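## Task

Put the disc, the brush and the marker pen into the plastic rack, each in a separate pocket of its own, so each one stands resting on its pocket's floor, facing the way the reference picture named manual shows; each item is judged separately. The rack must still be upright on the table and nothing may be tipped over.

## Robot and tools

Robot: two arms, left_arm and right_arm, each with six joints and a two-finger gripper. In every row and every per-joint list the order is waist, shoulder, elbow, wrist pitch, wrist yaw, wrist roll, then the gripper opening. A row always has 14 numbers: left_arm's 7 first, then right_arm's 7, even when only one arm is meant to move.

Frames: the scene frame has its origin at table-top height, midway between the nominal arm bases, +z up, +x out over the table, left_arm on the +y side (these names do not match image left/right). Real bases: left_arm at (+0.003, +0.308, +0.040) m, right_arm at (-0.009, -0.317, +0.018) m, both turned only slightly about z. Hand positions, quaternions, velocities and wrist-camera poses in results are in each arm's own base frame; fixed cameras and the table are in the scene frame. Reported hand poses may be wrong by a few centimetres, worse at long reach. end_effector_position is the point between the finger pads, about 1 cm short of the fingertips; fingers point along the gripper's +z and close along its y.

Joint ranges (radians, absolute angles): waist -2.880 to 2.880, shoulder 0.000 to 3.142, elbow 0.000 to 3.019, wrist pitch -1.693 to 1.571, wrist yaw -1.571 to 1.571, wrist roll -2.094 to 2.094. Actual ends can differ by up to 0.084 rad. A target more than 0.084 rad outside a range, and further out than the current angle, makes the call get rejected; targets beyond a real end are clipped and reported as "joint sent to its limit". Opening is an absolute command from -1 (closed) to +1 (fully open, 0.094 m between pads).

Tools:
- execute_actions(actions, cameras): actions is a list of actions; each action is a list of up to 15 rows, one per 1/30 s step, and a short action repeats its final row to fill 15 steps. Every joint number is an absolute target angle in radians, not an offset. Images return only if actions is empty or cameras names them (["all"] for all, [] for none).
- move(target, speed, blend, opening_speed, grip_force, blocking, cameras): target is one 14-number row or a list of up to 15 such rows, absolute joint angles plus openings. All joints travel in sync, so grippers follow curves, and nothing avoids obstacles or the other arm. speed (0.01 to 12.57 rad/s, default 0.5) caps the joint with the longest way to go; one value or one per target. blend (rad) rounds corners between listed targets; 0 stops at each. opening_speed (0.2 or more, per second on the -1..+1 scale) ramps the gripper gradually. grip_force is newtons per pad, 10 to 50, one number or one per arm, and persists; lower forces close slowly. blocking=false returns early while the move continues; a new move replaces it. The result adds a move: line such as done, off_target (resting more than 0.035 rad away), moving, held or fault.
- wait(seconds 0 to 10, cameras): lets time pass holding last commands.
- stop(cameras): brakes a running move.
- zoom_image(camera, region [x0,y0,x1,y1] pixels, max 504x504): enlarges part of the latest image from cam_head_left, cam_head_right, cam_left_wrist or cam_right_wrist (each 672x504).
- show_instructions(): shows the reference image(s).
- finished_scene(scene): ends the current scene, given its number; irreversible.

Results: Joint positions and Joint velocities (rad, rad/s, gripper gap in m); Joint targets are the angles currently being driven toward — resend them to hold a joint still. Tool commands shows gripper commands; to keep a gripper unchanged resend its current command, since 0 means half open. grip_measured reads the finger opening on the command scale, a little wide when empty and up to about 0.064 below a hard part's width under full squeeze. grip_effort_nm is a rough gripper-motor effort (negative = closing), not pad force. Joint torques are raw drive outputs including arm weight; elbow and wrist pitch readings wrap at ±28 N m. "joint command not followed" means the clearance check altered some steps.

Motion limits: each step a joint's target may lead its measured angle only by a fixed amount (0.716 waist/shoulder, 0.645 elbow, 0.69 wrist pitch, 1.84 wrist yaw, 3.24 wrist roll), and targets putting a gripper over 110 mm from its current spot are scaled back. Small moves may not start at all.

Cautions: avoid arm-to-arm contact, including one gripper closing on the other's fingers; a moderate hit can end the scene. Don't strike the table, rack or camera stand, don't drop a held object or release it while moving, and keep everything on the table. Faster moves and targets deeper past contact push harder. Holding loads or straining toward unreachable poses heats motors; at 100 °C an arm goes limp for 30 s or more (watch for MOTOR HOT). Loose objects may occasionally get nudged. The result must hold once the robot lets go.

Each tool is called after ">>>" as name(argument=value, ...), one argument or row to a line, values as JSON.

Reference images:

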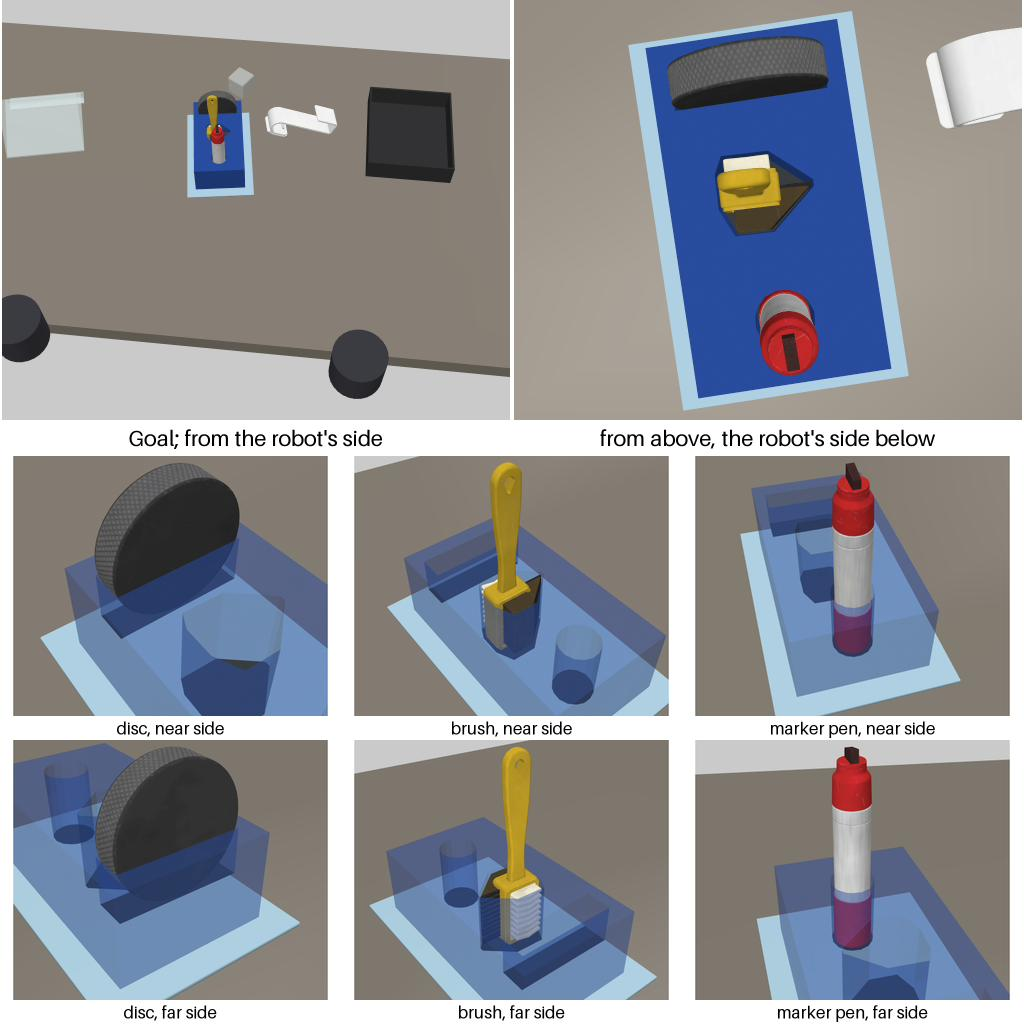

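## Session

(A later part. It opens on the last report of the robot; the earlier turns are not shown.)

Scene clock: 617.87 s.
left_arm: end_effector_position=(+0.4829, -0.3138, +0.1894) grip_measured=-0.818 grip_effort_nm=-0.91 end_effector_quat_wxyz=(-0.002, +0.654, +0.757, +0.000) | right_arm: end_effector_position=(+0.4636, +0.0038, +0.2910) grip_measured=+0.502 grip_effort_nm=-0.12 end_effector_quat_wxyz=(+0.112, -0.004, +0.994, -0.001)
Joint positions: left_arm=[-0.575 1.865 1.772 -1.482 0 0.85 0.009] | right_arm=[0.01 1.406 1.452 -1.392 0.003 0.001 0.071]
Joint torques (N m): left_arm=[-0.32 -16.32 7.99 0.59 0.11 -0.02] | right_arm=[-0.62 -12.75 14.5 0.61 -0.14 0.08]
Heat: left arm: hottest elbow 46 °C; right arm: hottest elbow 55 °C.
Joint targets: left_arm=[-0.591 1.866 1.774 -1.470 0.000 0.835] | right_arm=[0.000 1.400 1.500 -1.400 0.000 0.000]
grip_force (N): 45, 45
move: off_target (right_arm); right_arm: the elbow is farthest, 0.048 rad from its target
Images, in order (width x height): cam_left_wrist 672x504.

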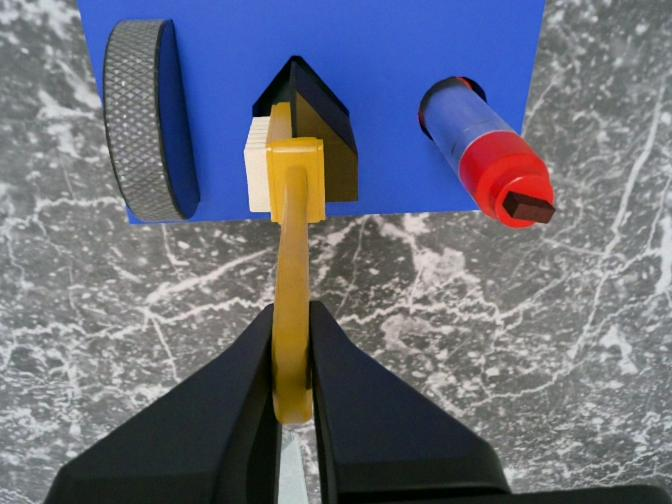

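>>> move(
  target=[
    [-0.596,1.870,1.774,-1.47,0,0.832,-1,0.0,1.4,1.5,-1.4,0,0,0.5],
    [-0.596,1.874,1.738,-1.426,0,0.832,-1,0.0,1.4,1.5,-1.4,0,0,0.5],
  ],
  speed=0.05,
  cameras=["cam_left_wrist","cam_head_left"],
)

>>> zoom_image(
  camera="cam_left_wrist",
  region=[200, 20, 400, 240],
)

>>> zoom_image(
  camera="cam_head_left",
  region=[320, 160, 390, 255],
)

Scene clock: 625.13 s.
left_arm: end_effector_position=(+0.4834, -0.3183, +0.1800) grip_measured=-0.818 grip_effort_nm=-0.91 end_effector_quat_wxyz=(+0.004, +0.655, +0.756, +0.000) | right_arm: end_effector_position=(+0.4636, +0.0038, +0.2910) grip_measured=+0.502 grip_effort_nm=-0.12 end_effector_quat_wxyz=(+0.112, -0.004, +0.994, -0.001)
Joint positions: left_arm=[-0.582 1.868 1.75 -1.446 0 0.847 0.009] | right_arm=[0.01 1.406 1.452 -1.392 0.003 0.001 0.071]
Joint torques (N m): left_arm=[-0.15 -15.91 6.95 0.92 0.11 -0.04] | right_arm=[-0.32 -12.57 14.43 0.62 -0.14 0.09]
Heat: left arm: hottest elbow 46 °C; right arm: hottest elbow 55 °C.
Joint targets: left_arm=[-0.596 1.874 1.738 -1.426 0.000 0.832] | right_arm=[0.000 1.400 1.500 -1.400 0.000 0.000]
grip_force (N): 45, 45
move: off_target (right_arm); right_arm: the elbow is farthest, 0.048 rad from its target
Images, in order (width x height): cam_head_left 672x504, cam_left_wrist 672x504.

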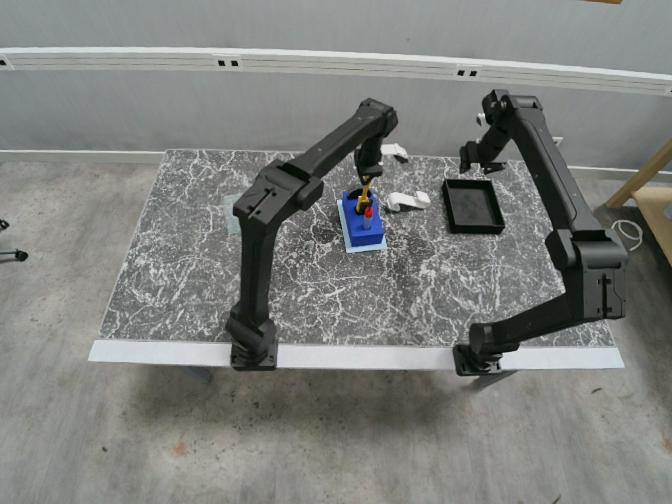

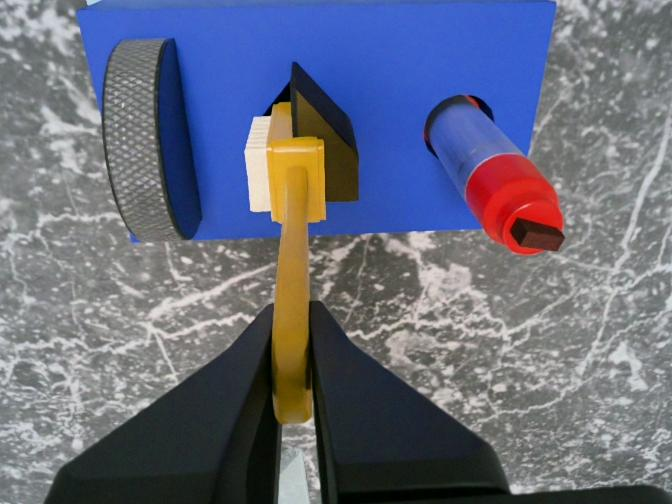

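Scaled by 2.291 from the camera's 672x504 image, which has a finer 960x720 frame.

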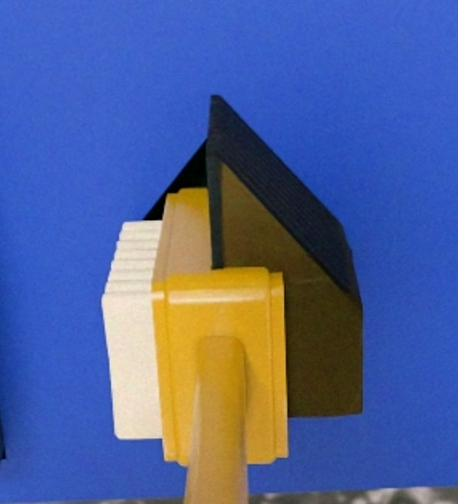

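Scaled by 5.305 from the camera's 672x504 image, which has a finer 960x720 frame.

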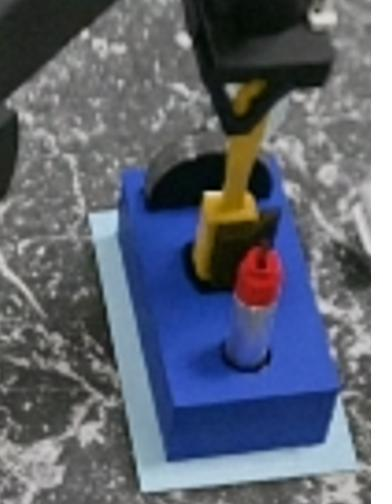

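>>> move(
  target=[
    [-0.590,1.852,1.833,-1.5,0,0.835,-1,0.0,1.4,1.5,-1.4,0,0,0.5],
    [-0.561,1.856,1.79,-1.485,0,0.85,-1,0.0,1.4,1.5,-1.4,0,0,0.5],
  ],
  speed=0.06,
  cameras=["cam_left_wrist"],
)

>>> zoom_image(
  camera="cam_left_wrist",
  region=[200, 20, 400, 240],
)

Scene clock: 635.10 s.
left_arm: end_effector_position=(+0.4822, -0.3136, +0.1900) grip_measured=-0.818 grip_effort_nm=-0.91 end_effector_quat_wxyz=(-0.005, +0.653, +0.758, -0.001) | right_arm: end_effector_position=(+0.4636, +0.0038, +0.2910) grip_measured=+0.502 grip_effort_nm=-0.12 end_effector_quat_wxyz=(+0.112, -0.004, +0.994, -0.001)
Joint positions: left_arm=[-0.576 1.867 1.776 -1.49 0 0.847 0.009] | right_arm=[0.01 1.406 1.452 -1.392 0.003 0.001 0.071]
Joint torques (N m): left_arm=[2.14 -17.26 8.83 0.34 0.12 0.16] | right_arm=[-0.09 -12.57 14.49 0.36 -0.13 0.02]
Heat: left arm: hottest elbow 45 °C; right arm: hottest elbow 55 °C.
Joint targets: left_arm=[-0.561 1.856 1.790 -1.485 0.000 0.850] | right_arm=[0.000 1.400 1.500 -1.400 0.000 0.000]
grip_force (N): 45, 45
move: off_target (right_arm); right_arm: the elbow is farthest, 0.048 rad from its target
Images, in order (width x height): cam_left_wrist 672x504.

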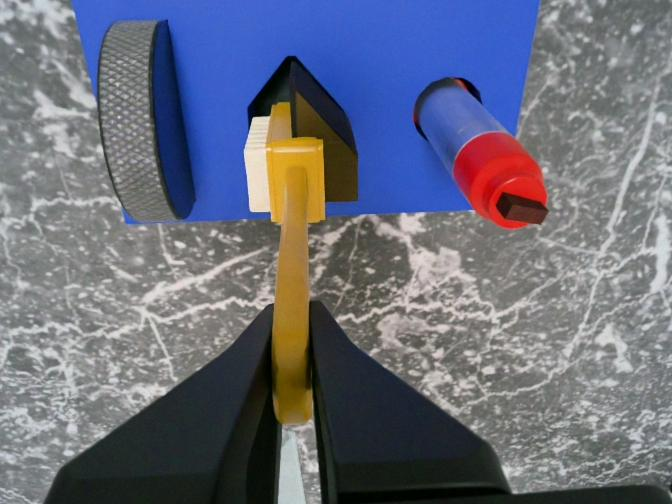

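Scaled by 2.291 from the camera's 672x504 image, which has a finer 960x720 frame.

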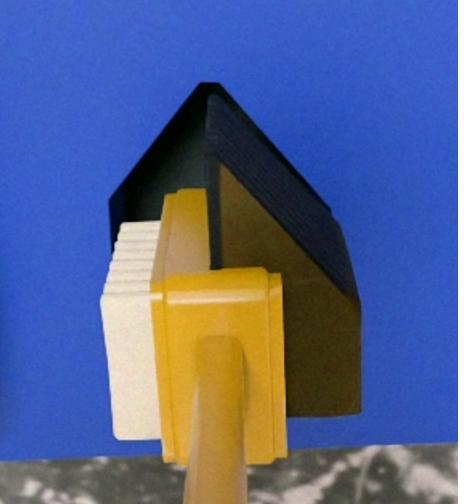

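>>> move(
  target=[
    [-0.555,1.866,1.80,-1.470,0,0.85,-1,0.0,1.4,1.5,-1.4,0,0,0.5],
  ],
  speed=0.05,
  cameras=["cam_left_wrist"],
)

>>> zoom_image(
  camera="cam_left_wrist",
  region=[200, 20, 400, 240],
)

Scene clock: 655.47 s.
left_arm: end_effector_position=(+0.4859, -0.3115, +0.1899) grip_measured=-0.818 grip_effort_nm=-0.91 end_effector_quat_wxyz=(-0.001, +0.650, +0.760, +0.000) | right_arm: end_effector_position=(+0.4636, +0.0038, +0.2910) grip_measured=+0.502 grip_effort_nm=-0.11 end_effector_quat_wxyz=(+0.112, -0.004, +0.994, -0.001)
Joint positions: left_arm=[-0.569 1.867 1.776 -1.482 0 0.847 0.009] | right_arm=[0.01 1.406 1.452 -1.392 0.003 0.001 0.071]
Joint torques (N m): left_arm=[2.32 -16.32 9.51 0.57 0.11 0.15] | right_arm=[0.09 -12.22 14.42 0.53 -0.15 0.09]
Heat: left arm: hottest elbow 44 °C; right arm: hottest elbow 56 °C.
Joint targets: left_arm=[-0.555 1.866 1.800 -1.470 0.000 0.850] | right_arm=[0.000 1.400 1.500 -1.400 0.000 0.000]
grip_force (N): 45, 45
move: off_target (right_arm); right_arm: the elbow is farthest, 0.048 rad from its target
Images, in order (width x height): cam_left_wrist 672x504.

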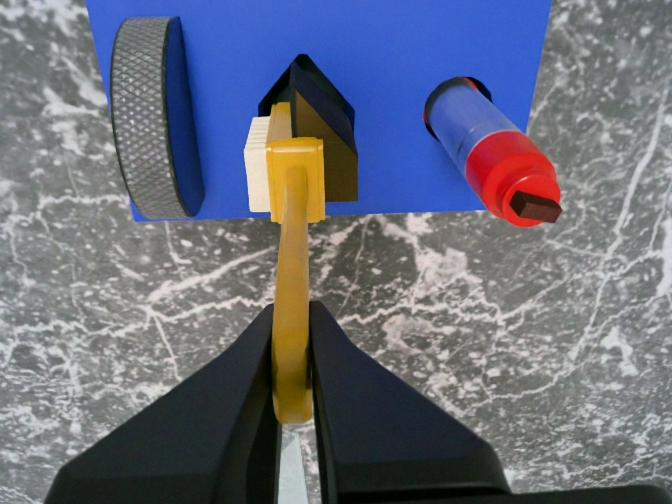

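Scaled by 2.291 from the camera's 672x504 image, which has a finer 960x720 frame.

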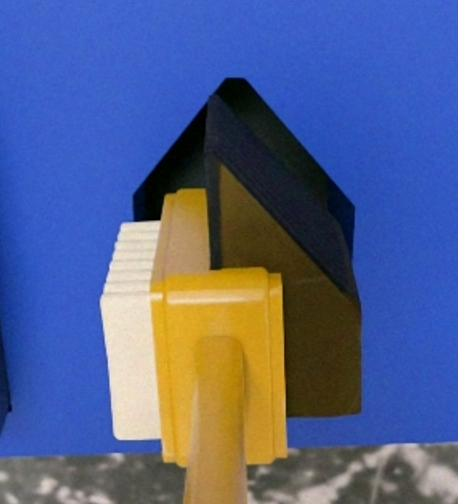

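>>> move(
  target=[
    [-0.555,1.867,1.747,-1.439,0,0.85,-1,0.0,1.4,1.5,-1.4,0,0,0.5],
  ],
  speed=0.04,
  cameras=["cam_left_wrist"],
)

>>> zoom_image(
  camera="cam_left_wrist",
  region=[200, 20, 400, 240],
)

Scene clock: 660.67 s.
left_arm: end_effector_position=(+0.4860, -0.3115, +0.1808) grip_measured=-0.818 grip_effort_nm=-0.92 end_effector_quat_wxyz=(+0.001, +0.650, +0.760, +0.000) | right_arm: end_effector_position=(+0.4636, +0.0038, +0.2910) grip_measured=+0.502 grip_effort_nm=-0.12 end_effector_quat_wxyz=(+0.112, -0.004, +0.994, -0.001)
Joint positions: left_arm=[-0.569 1.867 1.752 -1.454 0 0.847 0.009] | right_arm=[0.01 1.406 1.452 -1.392 0.003 0.001 0.071]
Joint torques (N m): left_arm=[2.32 -16.38 7.49 0.65 0.12 0.17] | right_arm=[-0.5 -12.51 14.54 0.53 -0.11 0.04]
Heat: left arm: hottest elbow 43 °C; right arm: hottest elbow 56 °C.
Joint targets: left_arm=[-0.555 1.867 1.747 -1.439 0.000 0.850] | right_arm=[0.000 1.400 1.500 -1.400 0.000 0.000]
grip_force (N): 45, 45
move: off_target (right_arm); right_arm: the elbow is farthest, 0.048 rad from its target
Images, in order (width x height): cam_left_wrist 672x504.

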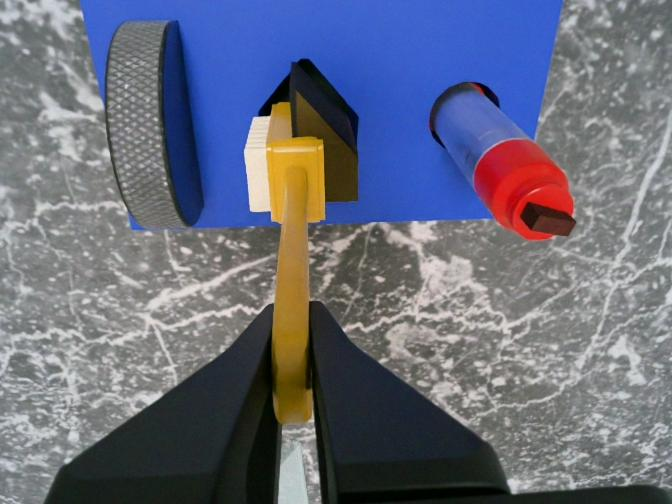

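Scaled by 2.291 from the camera's 672x504 image, which has a finer 960x720 frame.

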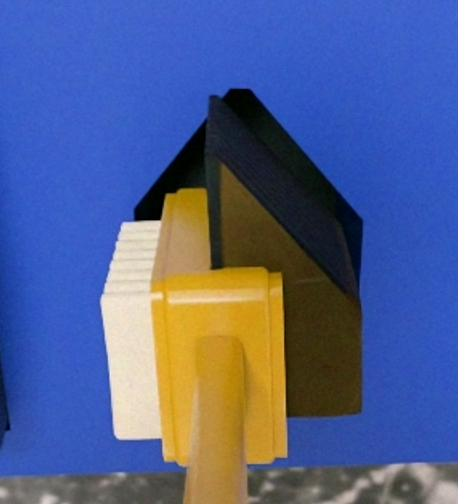

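>>> move(
  target=[
    [-0.555,1.852,1.815,-1.49,0,0.85,-1,0.0,1.4,1.5,-1.4,0,0,0.5],
    [-0.587,1.855,1.80,-1.458,0,0.85,-1,0.0,1.4,1.5,-1.4,0,0,0.5],
  ],
  speed=0.05,
  cameras=["cam_left_wrist"],
)

>>> zoom_image(
  camera="cam_left_wrist",
  region=[200, 20, 400, 240],
)

Scene clock: 669.00 s.
left_arm: end_effector_position=(+0.4837, -0.3123, +0.1840) grip_measured=-0.818 grip_effort_nm=-0.91 end_effector_quat_wxyz=(-0.003, +0.651, +0.759, -0.001) | right_arm: end_effector_position=(+0.4636, +0.0038, +0.2910) grip_measured=+0.502 grip_effort_nm=-0.12 end_effector_quat_wxyz=(+0.112, -0.004, +0.994, -0.001)
Joint positions: left_arm=[-0.572 1.867 1.76 -1.47 0.002 0.847 0.009] | right_arm=[0.01 1.406 1.452 -1.392 0.003 0.001 0.071]
Joint torques (N m): left_arm=[-0.38 -17.44 10.62 0.54 0.03 0.18] | right_arm=[-0.15 -12.57 14.39 0.61 -0.15 0.08]
Heat: left arm: hottest elbow 43 °C; right arm: hottest elbow 56 °C.
Joint targets: left_arm=[-0.587 1.855 1.800 -1.458 0.000 0.850] | right_arm=[0.000 1.400 1.500 -1.400 0.000 0.000]
grip_force (N): 45, 45
move: off_target (left_arm, right_arm); left_arm: the elbow is farthest, 0.040 rad from its target; right_arm: the elbow is farthest, 0.048 rad from its target
Images, in order (width x height): cam_left_wrist 672x504.

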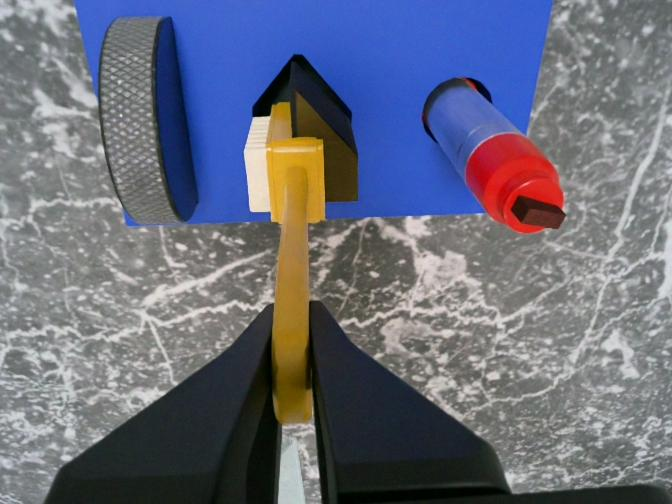

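Scaled by 2.291 from the camera's 672x504 image, which has a finer 960x720 frame.

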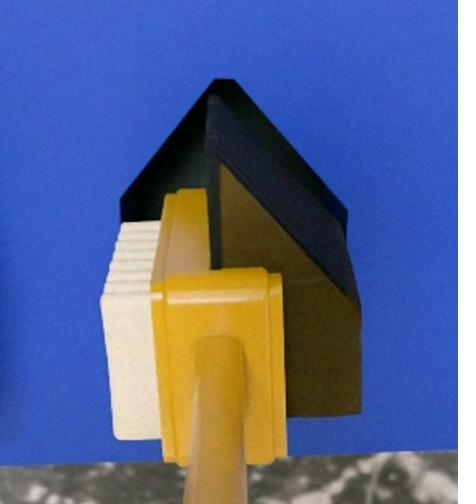

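>>> move(
  target=[
    [-0.587,1.867,1.745,-1.44,0,0.85,-1,0.0,1.4,1.5,-1.4,0,0,0.5],
    [-0.587,1.869,1.729,-1.422,0,0.85,-1,0.0,1.4,1.5,-1.4,0,0,0.5],
  ],
  speed=0.04,
  cameras=["cam_left_wrist"],
)

>>> zoom_image(
  camera="cam_left_wrist",
  region=[200, 20, 400, 240],
)

Scene clock: 675.47 s.
left_arm: end_effector_position=(+0.4845, -0.3126, +0.1798) grip_measured=-0.818 grip_effort_nm=-0.91 end_effector_quat_wxyz=(+0.004, +0.651, +0.759, +0.000) | right_arm: end_effector_position=(+0.4636, +0.0038, +0.2910) grip_measured=+0.502 grip_effort_nm=-0.12 end_effector_quat_wxyz=(+0.112, -0.004, +0.994, -0.001)
Joint positions: left_arm=[-0.572 1.862 1.741 -1.442 0.001 0.847 0.009] | right_arm=[0.01 1.406 1.452 -1.392 0.003 0.001 0.071]
Joint torques (N m): left_arm=[-0.21 -15.85 6.94 0.95 0.07 0.17] | right_arm=[-0.32 -12.63 14.46 0.58 -0.14 0.06]
Heat: left arm: hottest elbow 43 °C; right arm: hottest elbow 56 °C.
Joint targets: left_arm=[-0.587 1.869 1.729 -1.422 0.000 0.850] | right_arm=[0.000 1.400 1.500 -1.400 0.000 0.000]
grip_force (N): 45, 45
move: off_target (right_arm); right_arm: the elbow is farthest, 0.048 rad from its target
Images, in order (width x height): cam_left_wrist 672x504.

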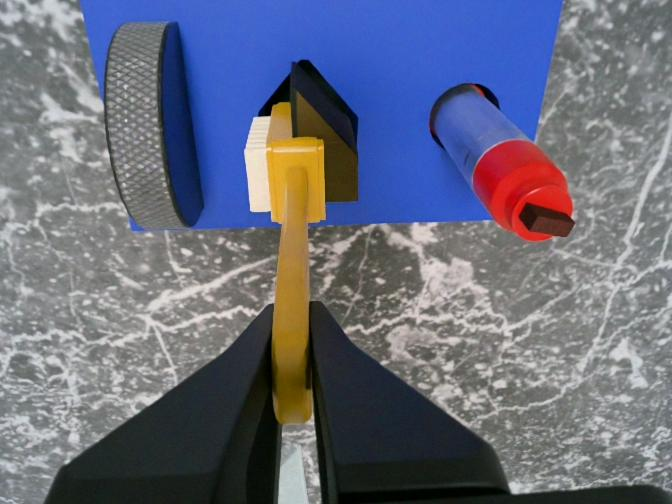

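Scaled by 2.291 from the camera's 672x504 image, which has a finer 960x720 frame.

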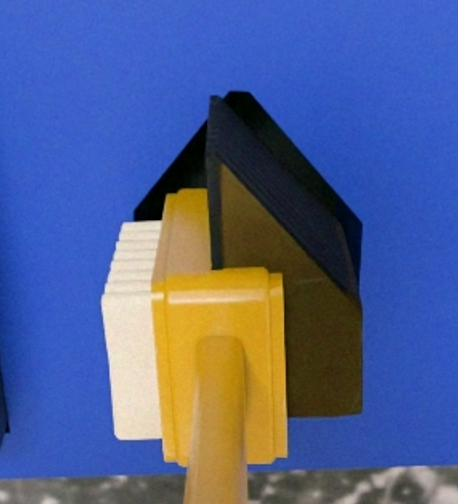

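>>> move(
  target=[
    [-0.587,1.838,1.832,-1.50,0,0.85,-1,0.0,1.4,1.5,-1.4,0,0,0.5],
    [-0.587,1.842,1.748,-1.457,0,0.85,-1,0.0,1.4,1.5,-1.4,0,0,0.5],
  ],
  speed=0.06,
  cameras=["cam_left_wrist"],
)

>>> zoom_image(
  camera="cam_left_wrist",
  region=[200, 20, 400, 240],
)

Scene clock: 684.13 s.
left_arm: end_effector_position=(+0.4803, -0.3115, +0.1828) grip_measured=-0.818 grip_effort_nm=-0.91 end_effector_quat_wxyz=(-0.004, +0.652, +0.758, -0.001) | right_arm: end_effector_position=(+0.4636, +0.0038, +0.2910) grip_measured=+0.502 grip_effort_nm=-0.12 end_effector_quat_wxyz=(+0.112, -0.004, +0.994, -0.001)
Joint positions: left_arm=[-0.574 1.861 1.748 -1.467 0.001 0.847 0.009] | right_arm=[0.01 1.406 1.452 -1.392 0.003 0.001 0.071]
Joint torques (N m): left_arm=[-0.21 -17.79 7.79 0.49 0.08 0.16] | right_arm=[-0.21 -12.69 14.35 0.53 -0.15 0.08]
Heat: left arm: hottest elbow 43 °C; right arm: hottest elbow 56 °C.
Joint targets: left_arm=[-0.587 1.842 1.748 -1.457 0.000 0.850] | right_arm=[0.000 1.400 1.500 -1.400 0.000 0.000]
grip_force (N): 45, 45
move: off_target (right_arm); right_arm: the elbow is farthest, 0.048 rad from its target
Images, in order (width x height): cam_left_wrist 672x504.

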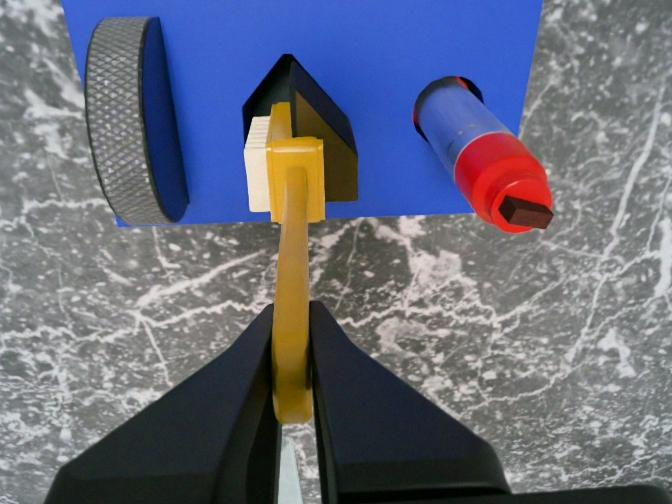

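Scaled by 2.291 from the camera's 672x504 image, which has a finer 960x720 frame.

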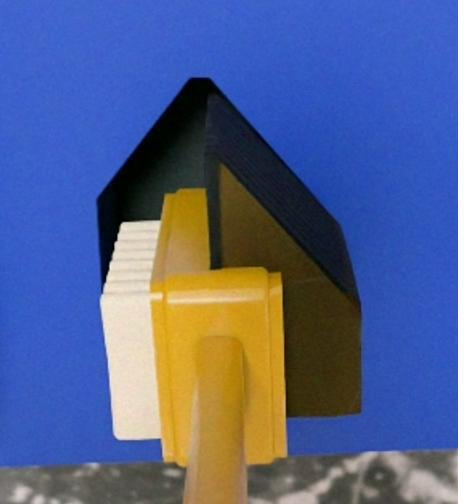

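>>> move(
  target=[
    [-0.587,1.858,1.825,-1.48,0,0.85,-1,0.0,1.4,1.5,-1.4,0,0,0.5],
    [-0.587,1.868,1.756,-1.457,0,0.85,-1,0.0,1.4,1.5,-1.4,0,0,0.5],
  ],
  speed=0.06,
  cameras=["cam_left_wrist"],
)

>>> zoom_image(
  camera="cam_left_wrist",
  region=[200, 20, 400, 240],
)

Scene clock: 693.77 s.
left_arm: end_effector_position=(+0.4816, -0.3123, +0.1820) grip_measured=-0.818 grip_effort_nm=-0.91 end_effector_quat_wxyz=(-0.005, +0.652, +0.758, -0.001) | right_arm: end_effector_position=(+0.4636, +0.0038, +0.2910) grip_measured=+0.502 grip_effort_nm=-0.12 end_effector_quat_wxyz=(+0.112, -0.004, +0.994, -0.001)
Joint positions: left_arm=[-0.574 1.866 1.753 -1.468 0.001 0.847 0.009] | right_arm=[0.01 1.406 1.452 -1.392 0.003 0.001 0.071]
Joint torques (N m): left_arm=[-0.09 -16.21 7.97 0.61 0.06 0.17] | right_arm=[-0.03 -12.45 14.37 0.58 -0.14 0.08]
Heat: left arm: hottest elbow 42 °C; right arm: hottest elbow 56 °C.
Joint targets: left_arm=[-0.587 1.868 1.756 -1.457 0.000 0.850] | right_arm=[0.000 1.400 1.500 -1.400 0.000 0.000]
grip_force (N): 45, 45
move: off_target (right_arm); right_arm: the elbow is farthest, 0.048 rad from its target
Images, in order (width x height): cam_left_wrist 672x504.

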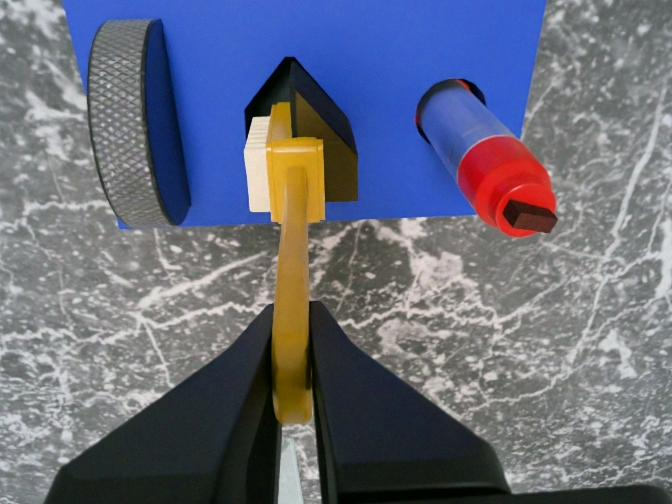

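Scaled by 2.291 from the camera's 672x504 image, which has a finer 960x720 frame.

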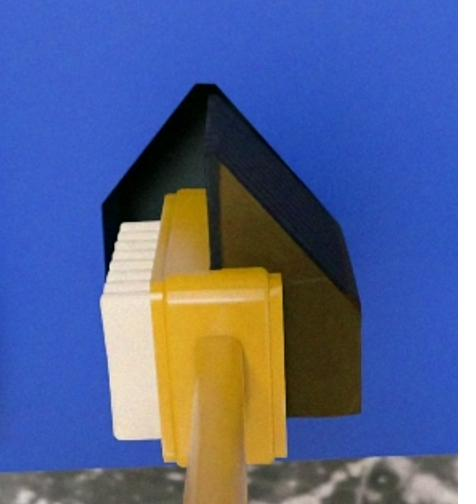

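>>> move(
  target=[
    [-0.587,1.868,1.738,-1.432,0,0.85,-1,0.0,1.4,1.5,-1.4,0,0,0.5],
  ],
  speed=0.03,
  cameras=["cam_left_wrist"],
)

>>> zoom_image(
  camera="cam_left_wrist",
  region=[200, 20, 400, 240],
)

Scene clock: 697.47 s.
left_arm: end_effector_position=(+0.4828, -0.3131, +0.1757) grip_measured=-0.818 grip_effort_nm=-0.91 end_effector_quat_wxyz=(-0.001, +0.652, +0.758, +0.000) | right_arm: end_effector_position=(+0.4636, +0.0038, +0.2910) grip_measured=+0.502 grip_effort_nm=-0.12 end_effector_quat_wxyz=(+0.112, -0.004, +0.994, -0.001)
Joint positions: left_arm=[-0.574 1.866 1.737 -1.443 0.001 0.847 0.009] | right_arm=[0.01 1.406 1.452 -1.392 0.003 0.001 0.071]
Joint torques (N m): left_arm=[-0.03 -16.09 7.91 0.62 0.09 0.16] | right_arm=[-0.32 -12.4 14.39 0.59 -0.11 0.04]
Heat: left arm: hottest elbow 42 °C; right arm: hottest elbow 56 °C.
Joint targets: left_arm=[-0.587 1.868 1.738 -1.432 0.000 0.850] | right_arm=[0.000 1.400 1.500 -1.400 0.000 0.000]
grip_force (N): 45, 45
move: off_target (right_arm); right_arm: the elbow is farthest, 0.048 rad from its target
Images, in order (width x height): cam_left_wrist 672x504.

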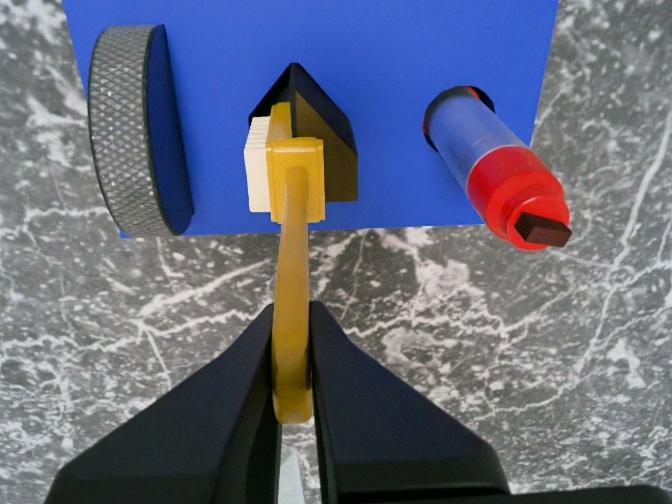

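Scaled by 2.291 from the camera's 672x504 image, which has a finer 960x720 frame.

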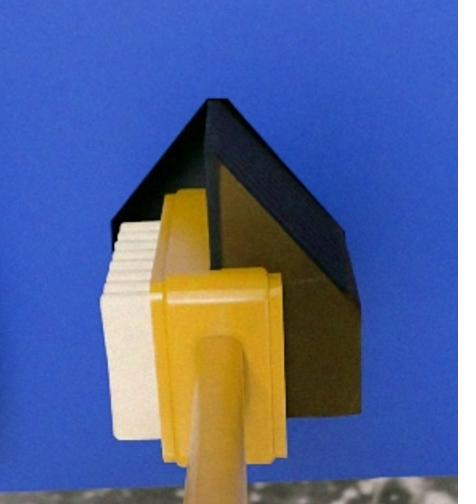

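>>> move(
  target=[
    [-0.587,1.870,1.717,-1.407,0,0.85,-1,0.0,1.4,1.5,-1.4,0,0,0.5],
  ],
  speed=0.03,
  cameras=["cam_left_wrist"],
)

>>> zoom_image(
  camera="cam_left_wrist",
  region=[200, 20, 400, 240],
)

Scene clock: 702.97 s.
left_arm: end_effector_position=(+0.4827, -0.3129, +0.1677) grip_measured=-0.818 grip_effort_nm=-0.91 end_effector_quat_wxyz=(+0.001, +0.652, +0.758, +0.000) | right_arm: end_effector_position=(+0.4636, +0.0038, +0.2910) grip_measured=+0.502 grip_effort_nm=-0.12 end_effector_quat_wxyz=(+0.112, -0.004, +0.994, -0.001)
Joint positions: left_arm=[-0.574 1.866 1.716 -1.418 0 0.847 0.009] | right_arm=[0.01 1.406 1.452 -1.392 0.003 0.001 0.071]
Joint torques (N m): left_arm=[-0.15 -16.09 7.88 0.61 0.1 0.16] | right_arm=[-0.38 -12.57 14.61 0.64 -0.12 0.05]
Heat: left arm: hottest elbow 42 °C; right arm: hottest elbow 56 °C.
Joint targets: left_arm=[-0.587 1.870 1.717 -1.407 0.000 0.850] | right_arm=[0.000 1.400 1.500 -1.400 0.000 0.000]
grip_force (N): 45, 45
move: off_target (right_arm); right_arm: the elbow is farthest, 0.048 rad from its target
Images, in order (width x height): cam_left_wrist 672x504.

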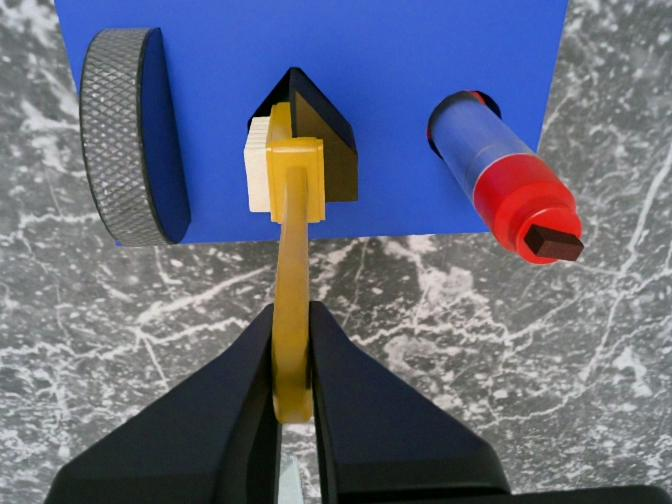

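Scaled by 2.291 from the camera's 672x504 image, which has a finer 960x720 frame.

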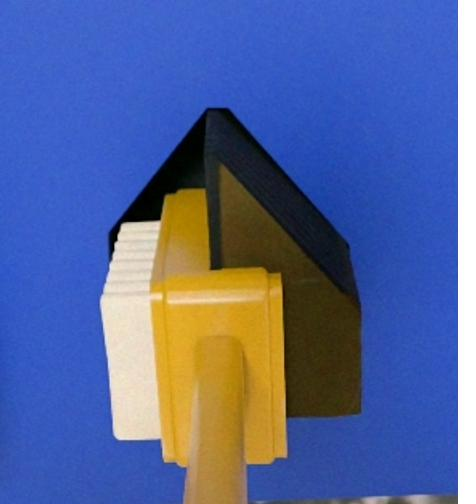

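Going in well. Continue straight down.

>>> move(
  target=[
    [-0.587,1.876,1.691,-1.375,0,0.85,-1,0.0,1.4,1.5,-1.4,0,0,0.5],
  ],
  speed=0.03,
)

>>> move(
  target=[
    [-0.587,1.883,1.665,-1.342,0,0.85,-1,0.0,1.4,1.5,-1.4,0,0,0.5],
  ],
  speed=0.03,
  cameras=["cam_left_wrist"],
)

>>> zoom_image(
  camera="cam_left_wrist",
  region=[200, 20, 400, 240],
)

Scene clock: 706.97 s.
left_arm: end_effector_position=(+0.4828, -0.3130, +0.1548) grip_measured=-0.818 grip_effort_nm=-0.91 end_effector_quat_wxyz=(+0.002, +0.652, +0.758, +0.000) | right_arm: end_effector_position=(+0.4636, +0.0038, +0.2910) grip_measured=+0.502 grip_effort_nm=-0.12 end_effector_quat_wxyz=(+0.112, -0.004, +0.994, -0.001)
Joint positions: left_arm=[-0.574 1.872 1.69 -1.385 0 0.847 0.009] | right_arm=[0.01 1.406 1.452 -1.392 0.003 0.001 0.071]
Joint torques (N m): left_arm=[-0.09 -15.91 7.82 0.55 0.11 0.17] | right_arm=[-0.21 -12.34 14.63 0.53 -0.15 0.06]
Heat: left arm: hottest elbow 42 °C; right arm: hottest elbow 56 °C.
Joint targets: left_arm=[-0.587 1.876 1.691 -1.375 0.000 0.850] | right_arm=[0.000 1.400 1.500 -1.400 0.000 0.000]
grip_force (N): 45, 45
move: off_target (right_arm); right_arm: the elbow is farthest, 0.048 rad from its target

Scene clock: 708.40 s.
left_arm: end_effector_position=(+0.4828, -0.3130, +0.1413) grip_measured=-0.818 grip_effort_nm=-0.91 end_effector_quat_wxyz=(+0.002, +0.652, +0.758, +0.000) | right_arm: end_effector_position=(+0.4636, +0.0038, +0.2910) grip_measured=+0.502 grip_effort_nm=-0.12 end_effector_quat_wxyz=(+0.112, -0.004, +0.994, -0.001)
Joint positions: left_arm=[-0.574 1.879 1.664 -1.352 0 0.847 0.009] | right_arm=[0.01 1.406 1.452 -1.392 0.003 0.001 0.071]
Joint torques (N m): left_arm=[-0.09 -15.91 7.76 0.42 0.11 0.17] | right_arm=[-0.15 -12.28 14.57 0.53 -0.13 0.06]
Heat: left arm: hottest elbow 42 °C; right arm: hottest elbow 56 °C.
Joint targets: left_arm=[-0.587 1.883 1.665 -1.342 0.000 0.850] | right_arm=[0.000 1.400 1.500 -1.400 0.000 0.000]
grip_force (N): 45, 45
move: off_target (right_arm); right_arm: the elbow is farthest, 0.048 rad from its target
Images, in order (width x height): cam_left_wrist 672x504.

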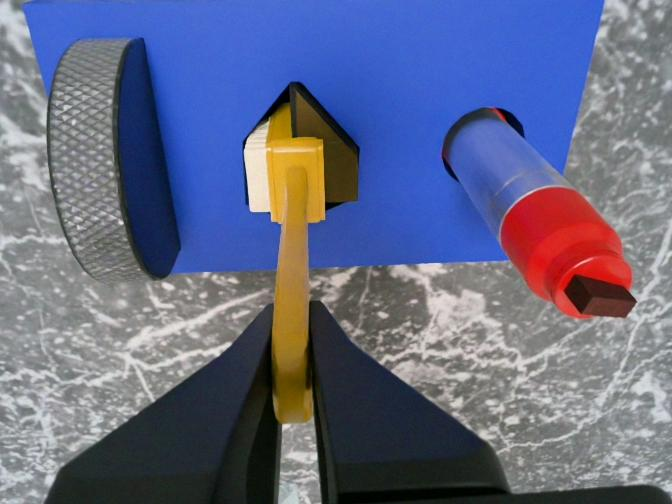

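Scaled by 2.291 from the camera's 672x504 image, which has a finer 960x720 frame.

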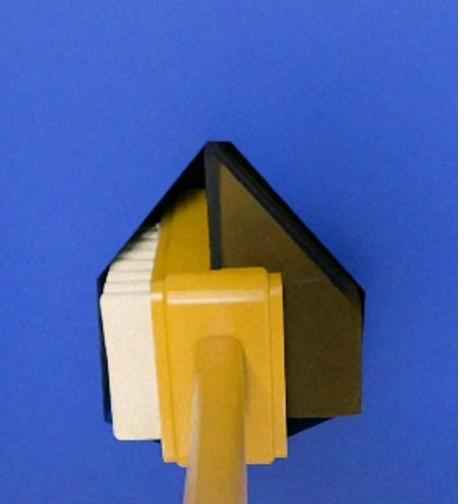

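>>> move(
  target=[
    [-0.587,1.888,1.652,-1.325,0,0.85,-1,0.0,1.4,1.5,-1.4,0,0,0.5],
  ],
  speed=0.03,
)

>>> move(
  target=[
    [-0.587,1.892,1.641,-1.31,0,0.85,-1,0.0,1.4,1.5,-1.4,0,0,0.5],
  ],
  speed=0.03,
)

>>> move(
  target=[
    [-0.587,1.896,1.630,-1.295,0,0.85,-1,0.0,1.4,1.5,-1.4,0,0,0.5],
  ],
  speed=0.03,
  cameras=["cam_left_wrist"],
)

>>> zoom_image(
  camera="cam_left_wrist",
  region=[200, 20, 400, 240],
)

Scene clock: 713.50 s.
left_arm: end_effector_position=(+0.4829, -0.3130, +0.1348) grip_measured=-0.818 grip_effort_nm=-0.91 end_effector_quat_wxyz=(+0.002, +0.652, +0.758, +0.000) | right_arm: end_effector_position=(+0.4636, +0.0038, +0.2910) grip_measured=+0.502 grip_effort_nm=-0.12 end_effector_quat_wxyz=(+0.112, -0.004, +0.994, -0.001)
Joint positions: left_arm=[-0.574 1.882 1.652 -1.335 0 0.847 0.009] | right_arm=[0.01 1.406 1.452 -1.392 0.003 0.001 0.071]
Joint torques (N m): left_arm=[-0.09 -15.97 7.69 0.5 0.11 0.17] | right_arm=[0.03 -12.57 14.45 0.61 -0.15 0.06]
Heat: left arm: hottest elbow 42 °C; right arm: hottest elbow 56 °C.
Joint targets: left_arm=[-0.587 1.888 1.652 -1.325 0.000 0.850] | right_arm=[0.000 1.400 1.500 -1.400 0.000 0.000]
grip_force (N): 45, 45
move: off_target (right_arm); right_arm: the elbow is farthest, 0.048 rad from its target

Scene clock: 714.23 s.
left_arm: end_effector_position=(+0.4831, -0.3131, +0.1305) grip_measured=-0.818 grip_effort_nm=-0.91 end_effector_quat_wxyz=(+0.003, +0.652, +0.758, +0.000) | right_arm: end_effector_position=(+0.4636, +0.0038, +0.2910) grip_measured=+0.502 grip_effort_nm=-0.12 end_effector_quat_wxyz=(+0.112, -0.004, +0.994, -0.001)
Joint positions: left_arm=[-0.574 1.885 1.644 -1.324 0 0.847 0.009] | right_arm=[0.01 1.406 1.452 -1.392 0.003 0.001 0.071]
Joint torques (N m): left_arm=[-0.21 -16.03 7.45 0.68 0.1 0.18] | right_arm=[-0.73 -12.45 14.34 0.44 -0.13 0.08]
Heat: left arm: hottest elbow 42 °C; right arm: hottest elbow 56 °C.
Joint targets: left_arm=[-0.587 1.892 1.641 -1.310 0.000 0.850] | right_arm=[0.000 1.400 1.500 -1.400 0.000 0.000]
grip_force (N): 45, 45
move: off_target (right_arm); right_arm: the elbow is farthest, 0.048 rad from its target

Scene clock: 714.97 s.
left_arm: end_effector_position=(+0.4829, -0.3130, +0.1291) grip_measured=-0.818 grip_effort_nm=-0.92 end_effector_quat_wxyz=(+0.003, +0.652, +0.758, +0.000) | right_arm: end_effector_position=(+0.4636, +0.0038, +0.2910) grip_measured=+0.502 grip_effort_nm=-0.11 end_effector_quat_wxyz=(+0.112, -0.004, +0.994, -0.001)
Joint positions: left_arm=[-0.574 1.885 1.64 -1.32 0 0.847 0.009] | right_arm=[0.01 1.406 1.452 -1.392 0.003 0.001 0.071]
Joint torques (N m): left_arm=[-0.15 -15.44 6.94 1.18 0.1 0.18] | right_arm=[0.09 -12.63 14.38 0.57 -0.1 0.08]
Heat: left arm: hottest elbow 42 °C; right arm: hottest elbow 56 °C.
Joint targets: left_arm=[-0.587 1.896 1.630 -1.295 0.000 0.850] | right_arm=[0.000 1.400 1.500 -1.400 0.000 0.000]
grip_force (N): 45, 45
move: off_target (right_arm); right_arm: the elbow is farthest, 0.048 rad from its target
Images, in order (width x height): cam_left_wrist 672x504.

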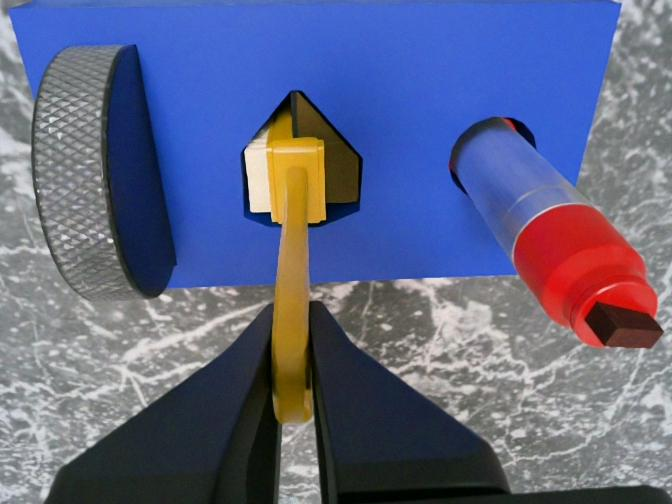

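Scaled by 2.291 from the camera's 672x504 image, which has a finer 960x720 frame.

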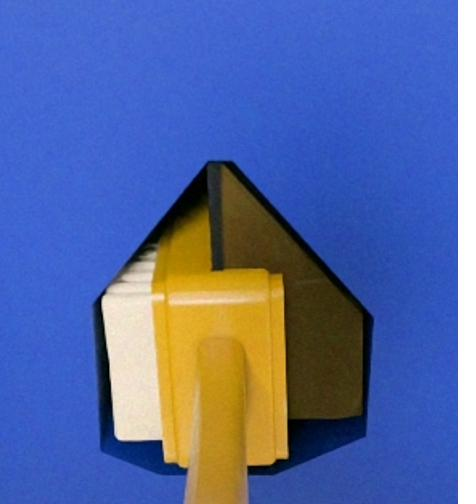

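>>> move(
  target=[
    [-0.587,1.887,1.642,-1.31,0,0.85,-1,0.0,1.4,1.5,-1.4,0,0,0.5],
    [-0.587,1.887,1.642,-1.31,0,0.85,-0.1,0.0,1.4,1.5,-1.4,0,0,0.5],
  ],
  speed=0.05,
  opening_speed=0.4,
  cameras=["cam_left_wrist"],
)

Scene clock: 720.33 s.
left_arm: end_effector_position=(+0.4825, -0.3128, +0.1283) grip_measured=-0.103 grip_effort_nm=0.16 end_effector_quat_wxyz=(+0.002, +0.652, +0.758, +0.000) | right_arm: end_effector_position=(+0.4636, +0.0038, +0.2910) grip_measured=+0.502 grip_effort_nm=-0.12 end_effector_quat_wxyz=(+0.112, -0.004, +0.994, -0.001)
Joint positions: left_arm=[-0.574 1.886 1.639 -1.32 0 0.847 0.042] | right_arm=[0.01 1.406 1.452 -1.392 0.003 0.001 0.071]
Joint torques (N m): left_arm=[-0.15 -16.15 7.79 0.54 0.11 0.17] | right_arm=[-0.44 -12.45 14.46 0.64 -0.13 0.04]
Heat: left arm: hottest elbow 41 °C; right arm: hottest elbow 57 °C.
Joint targets: left_arm=[-0.587 1.887 1.642 -1.310 0.000 0.850] | right_arm=[0.000 1.400 1.500 -1.400 0.000 0.000]
grip_force (N): 45, 45
move: off_target (right_arm); right_arm: the elbow is farthest, 0.048 rad from its target
Images, in order (width x height): cam_left_wrist 672x504.

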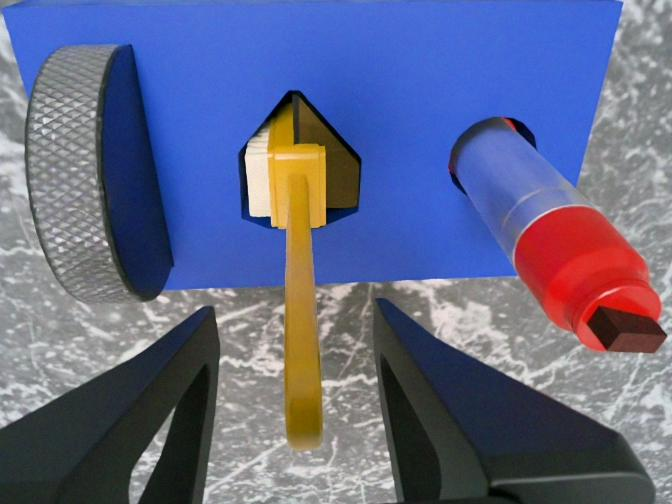

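>>> move(
  target=[
    [-0.587,1.862,1.76,-1.419,0,0.85,-0.1,0.0,1.4,1.5,-1.4,0,0,0.5],
    [-0.587,1.852,1.94,-1.60,0,0.85,-0.1,0.0,1.4,1.5,-1.4,0,0,0.5],
    [-0.2,1.4,1.6,-1.45,0,0.85,-0.1,0.0,1.4,1.5,-1.4,0,0,0.5],
  ],
  speed=[0.15,0.2,0.6],
  blend=[0.02,0.03,0],
  cameras=["cam_left_wrist","cam_head_left","cam_head_right"],
)

>>> zoom_image(
  camera="cam_head_right",
  region=[320, 160, 420, 260],
)

Scene clock: 727.70 s.
left_arm: end_effector_position=(+0.4630, -0.0986, +0.3528) grip_measured=-0.102 grip_effort_nm=0.15 end_effector_quat_wxyz=(+0.143, +0.498, +0.854, +0.047) | right_arm: end_effector_position=(+0.4636, +0.0038, +0.2910) grip_measured=+0.502 grip_effort_nm=-0.12 end_effector_quat_wxyz=(+0.112, -0.004, +0.994, -0.001)
Joint positions: left_arm=[-0.209 1.402 1.598 -1.466 0 0.847 0.042] | right_arm=[0.01 1.406 1.452 -1.392 0.003 0.001 0.071]
Joint torques (N m): left_arm=[1.73 -9.82 8.38 1.35 0.12 0.15] | right_arm=[-0.38 -12.45 14.39 0.55 -0.13 0.1]
Heat: left arm: hottest elbow 41 °C; right arm: hottest elbow 57 °C.
Joint targets: left_arm=[-0.200 1.400 1.600 -1.450 0.000 0.850] | right_arm=[0.000 1.400 1.500 -1.400 0.000 0.000]
grip_force (N): 45, 45
move: off_target (right_arm); right_arm: the elbow is farthest, 0.048 rad from its target
Images, in order (width x height): cam_head_left 672x504, cam_head_right 672x504, cam_left_wrist 672x504.

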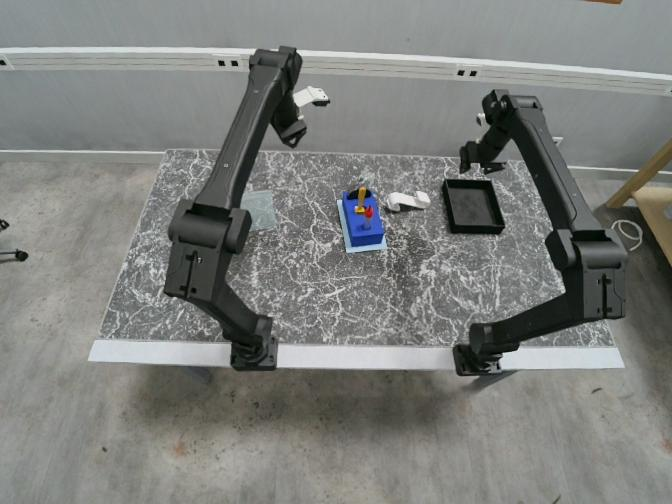

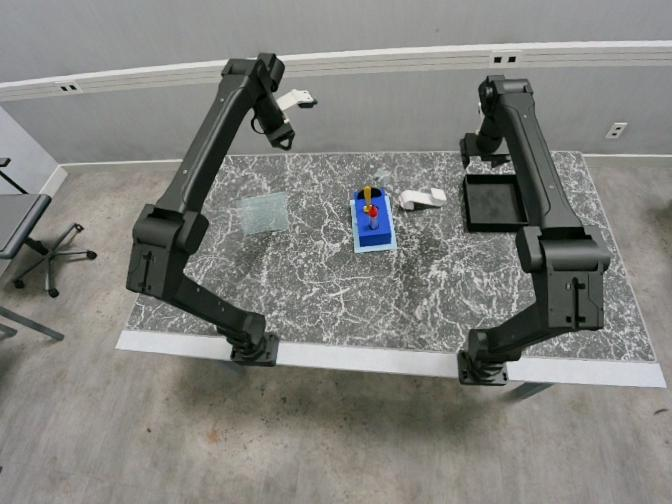

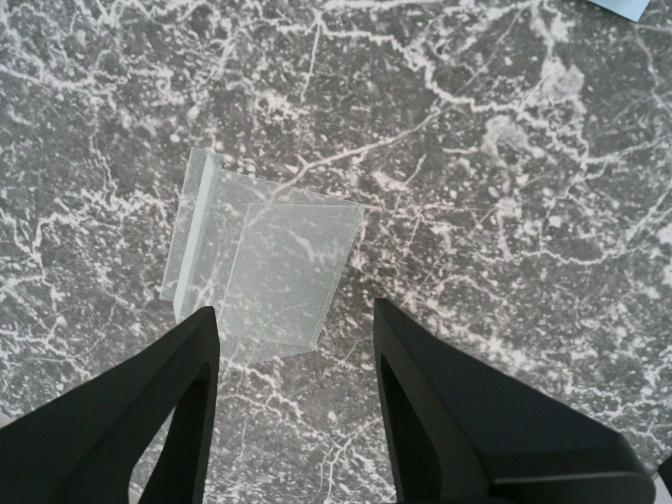

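Scaled by 5.040 from the camera's 672x504 image, which has a finer 960x720 frame.

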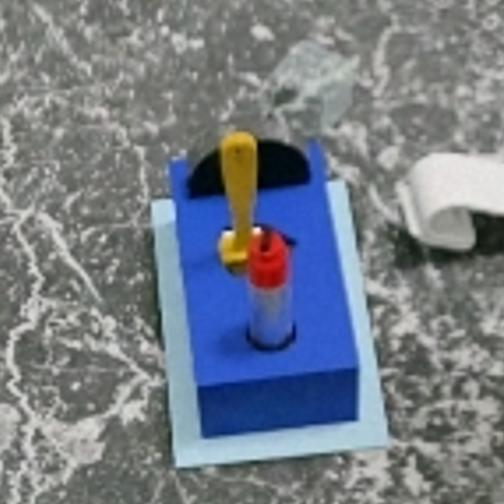

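All three are in.

>>> finished_scene(
  scene=2,
)

The scene is finished: the task was done.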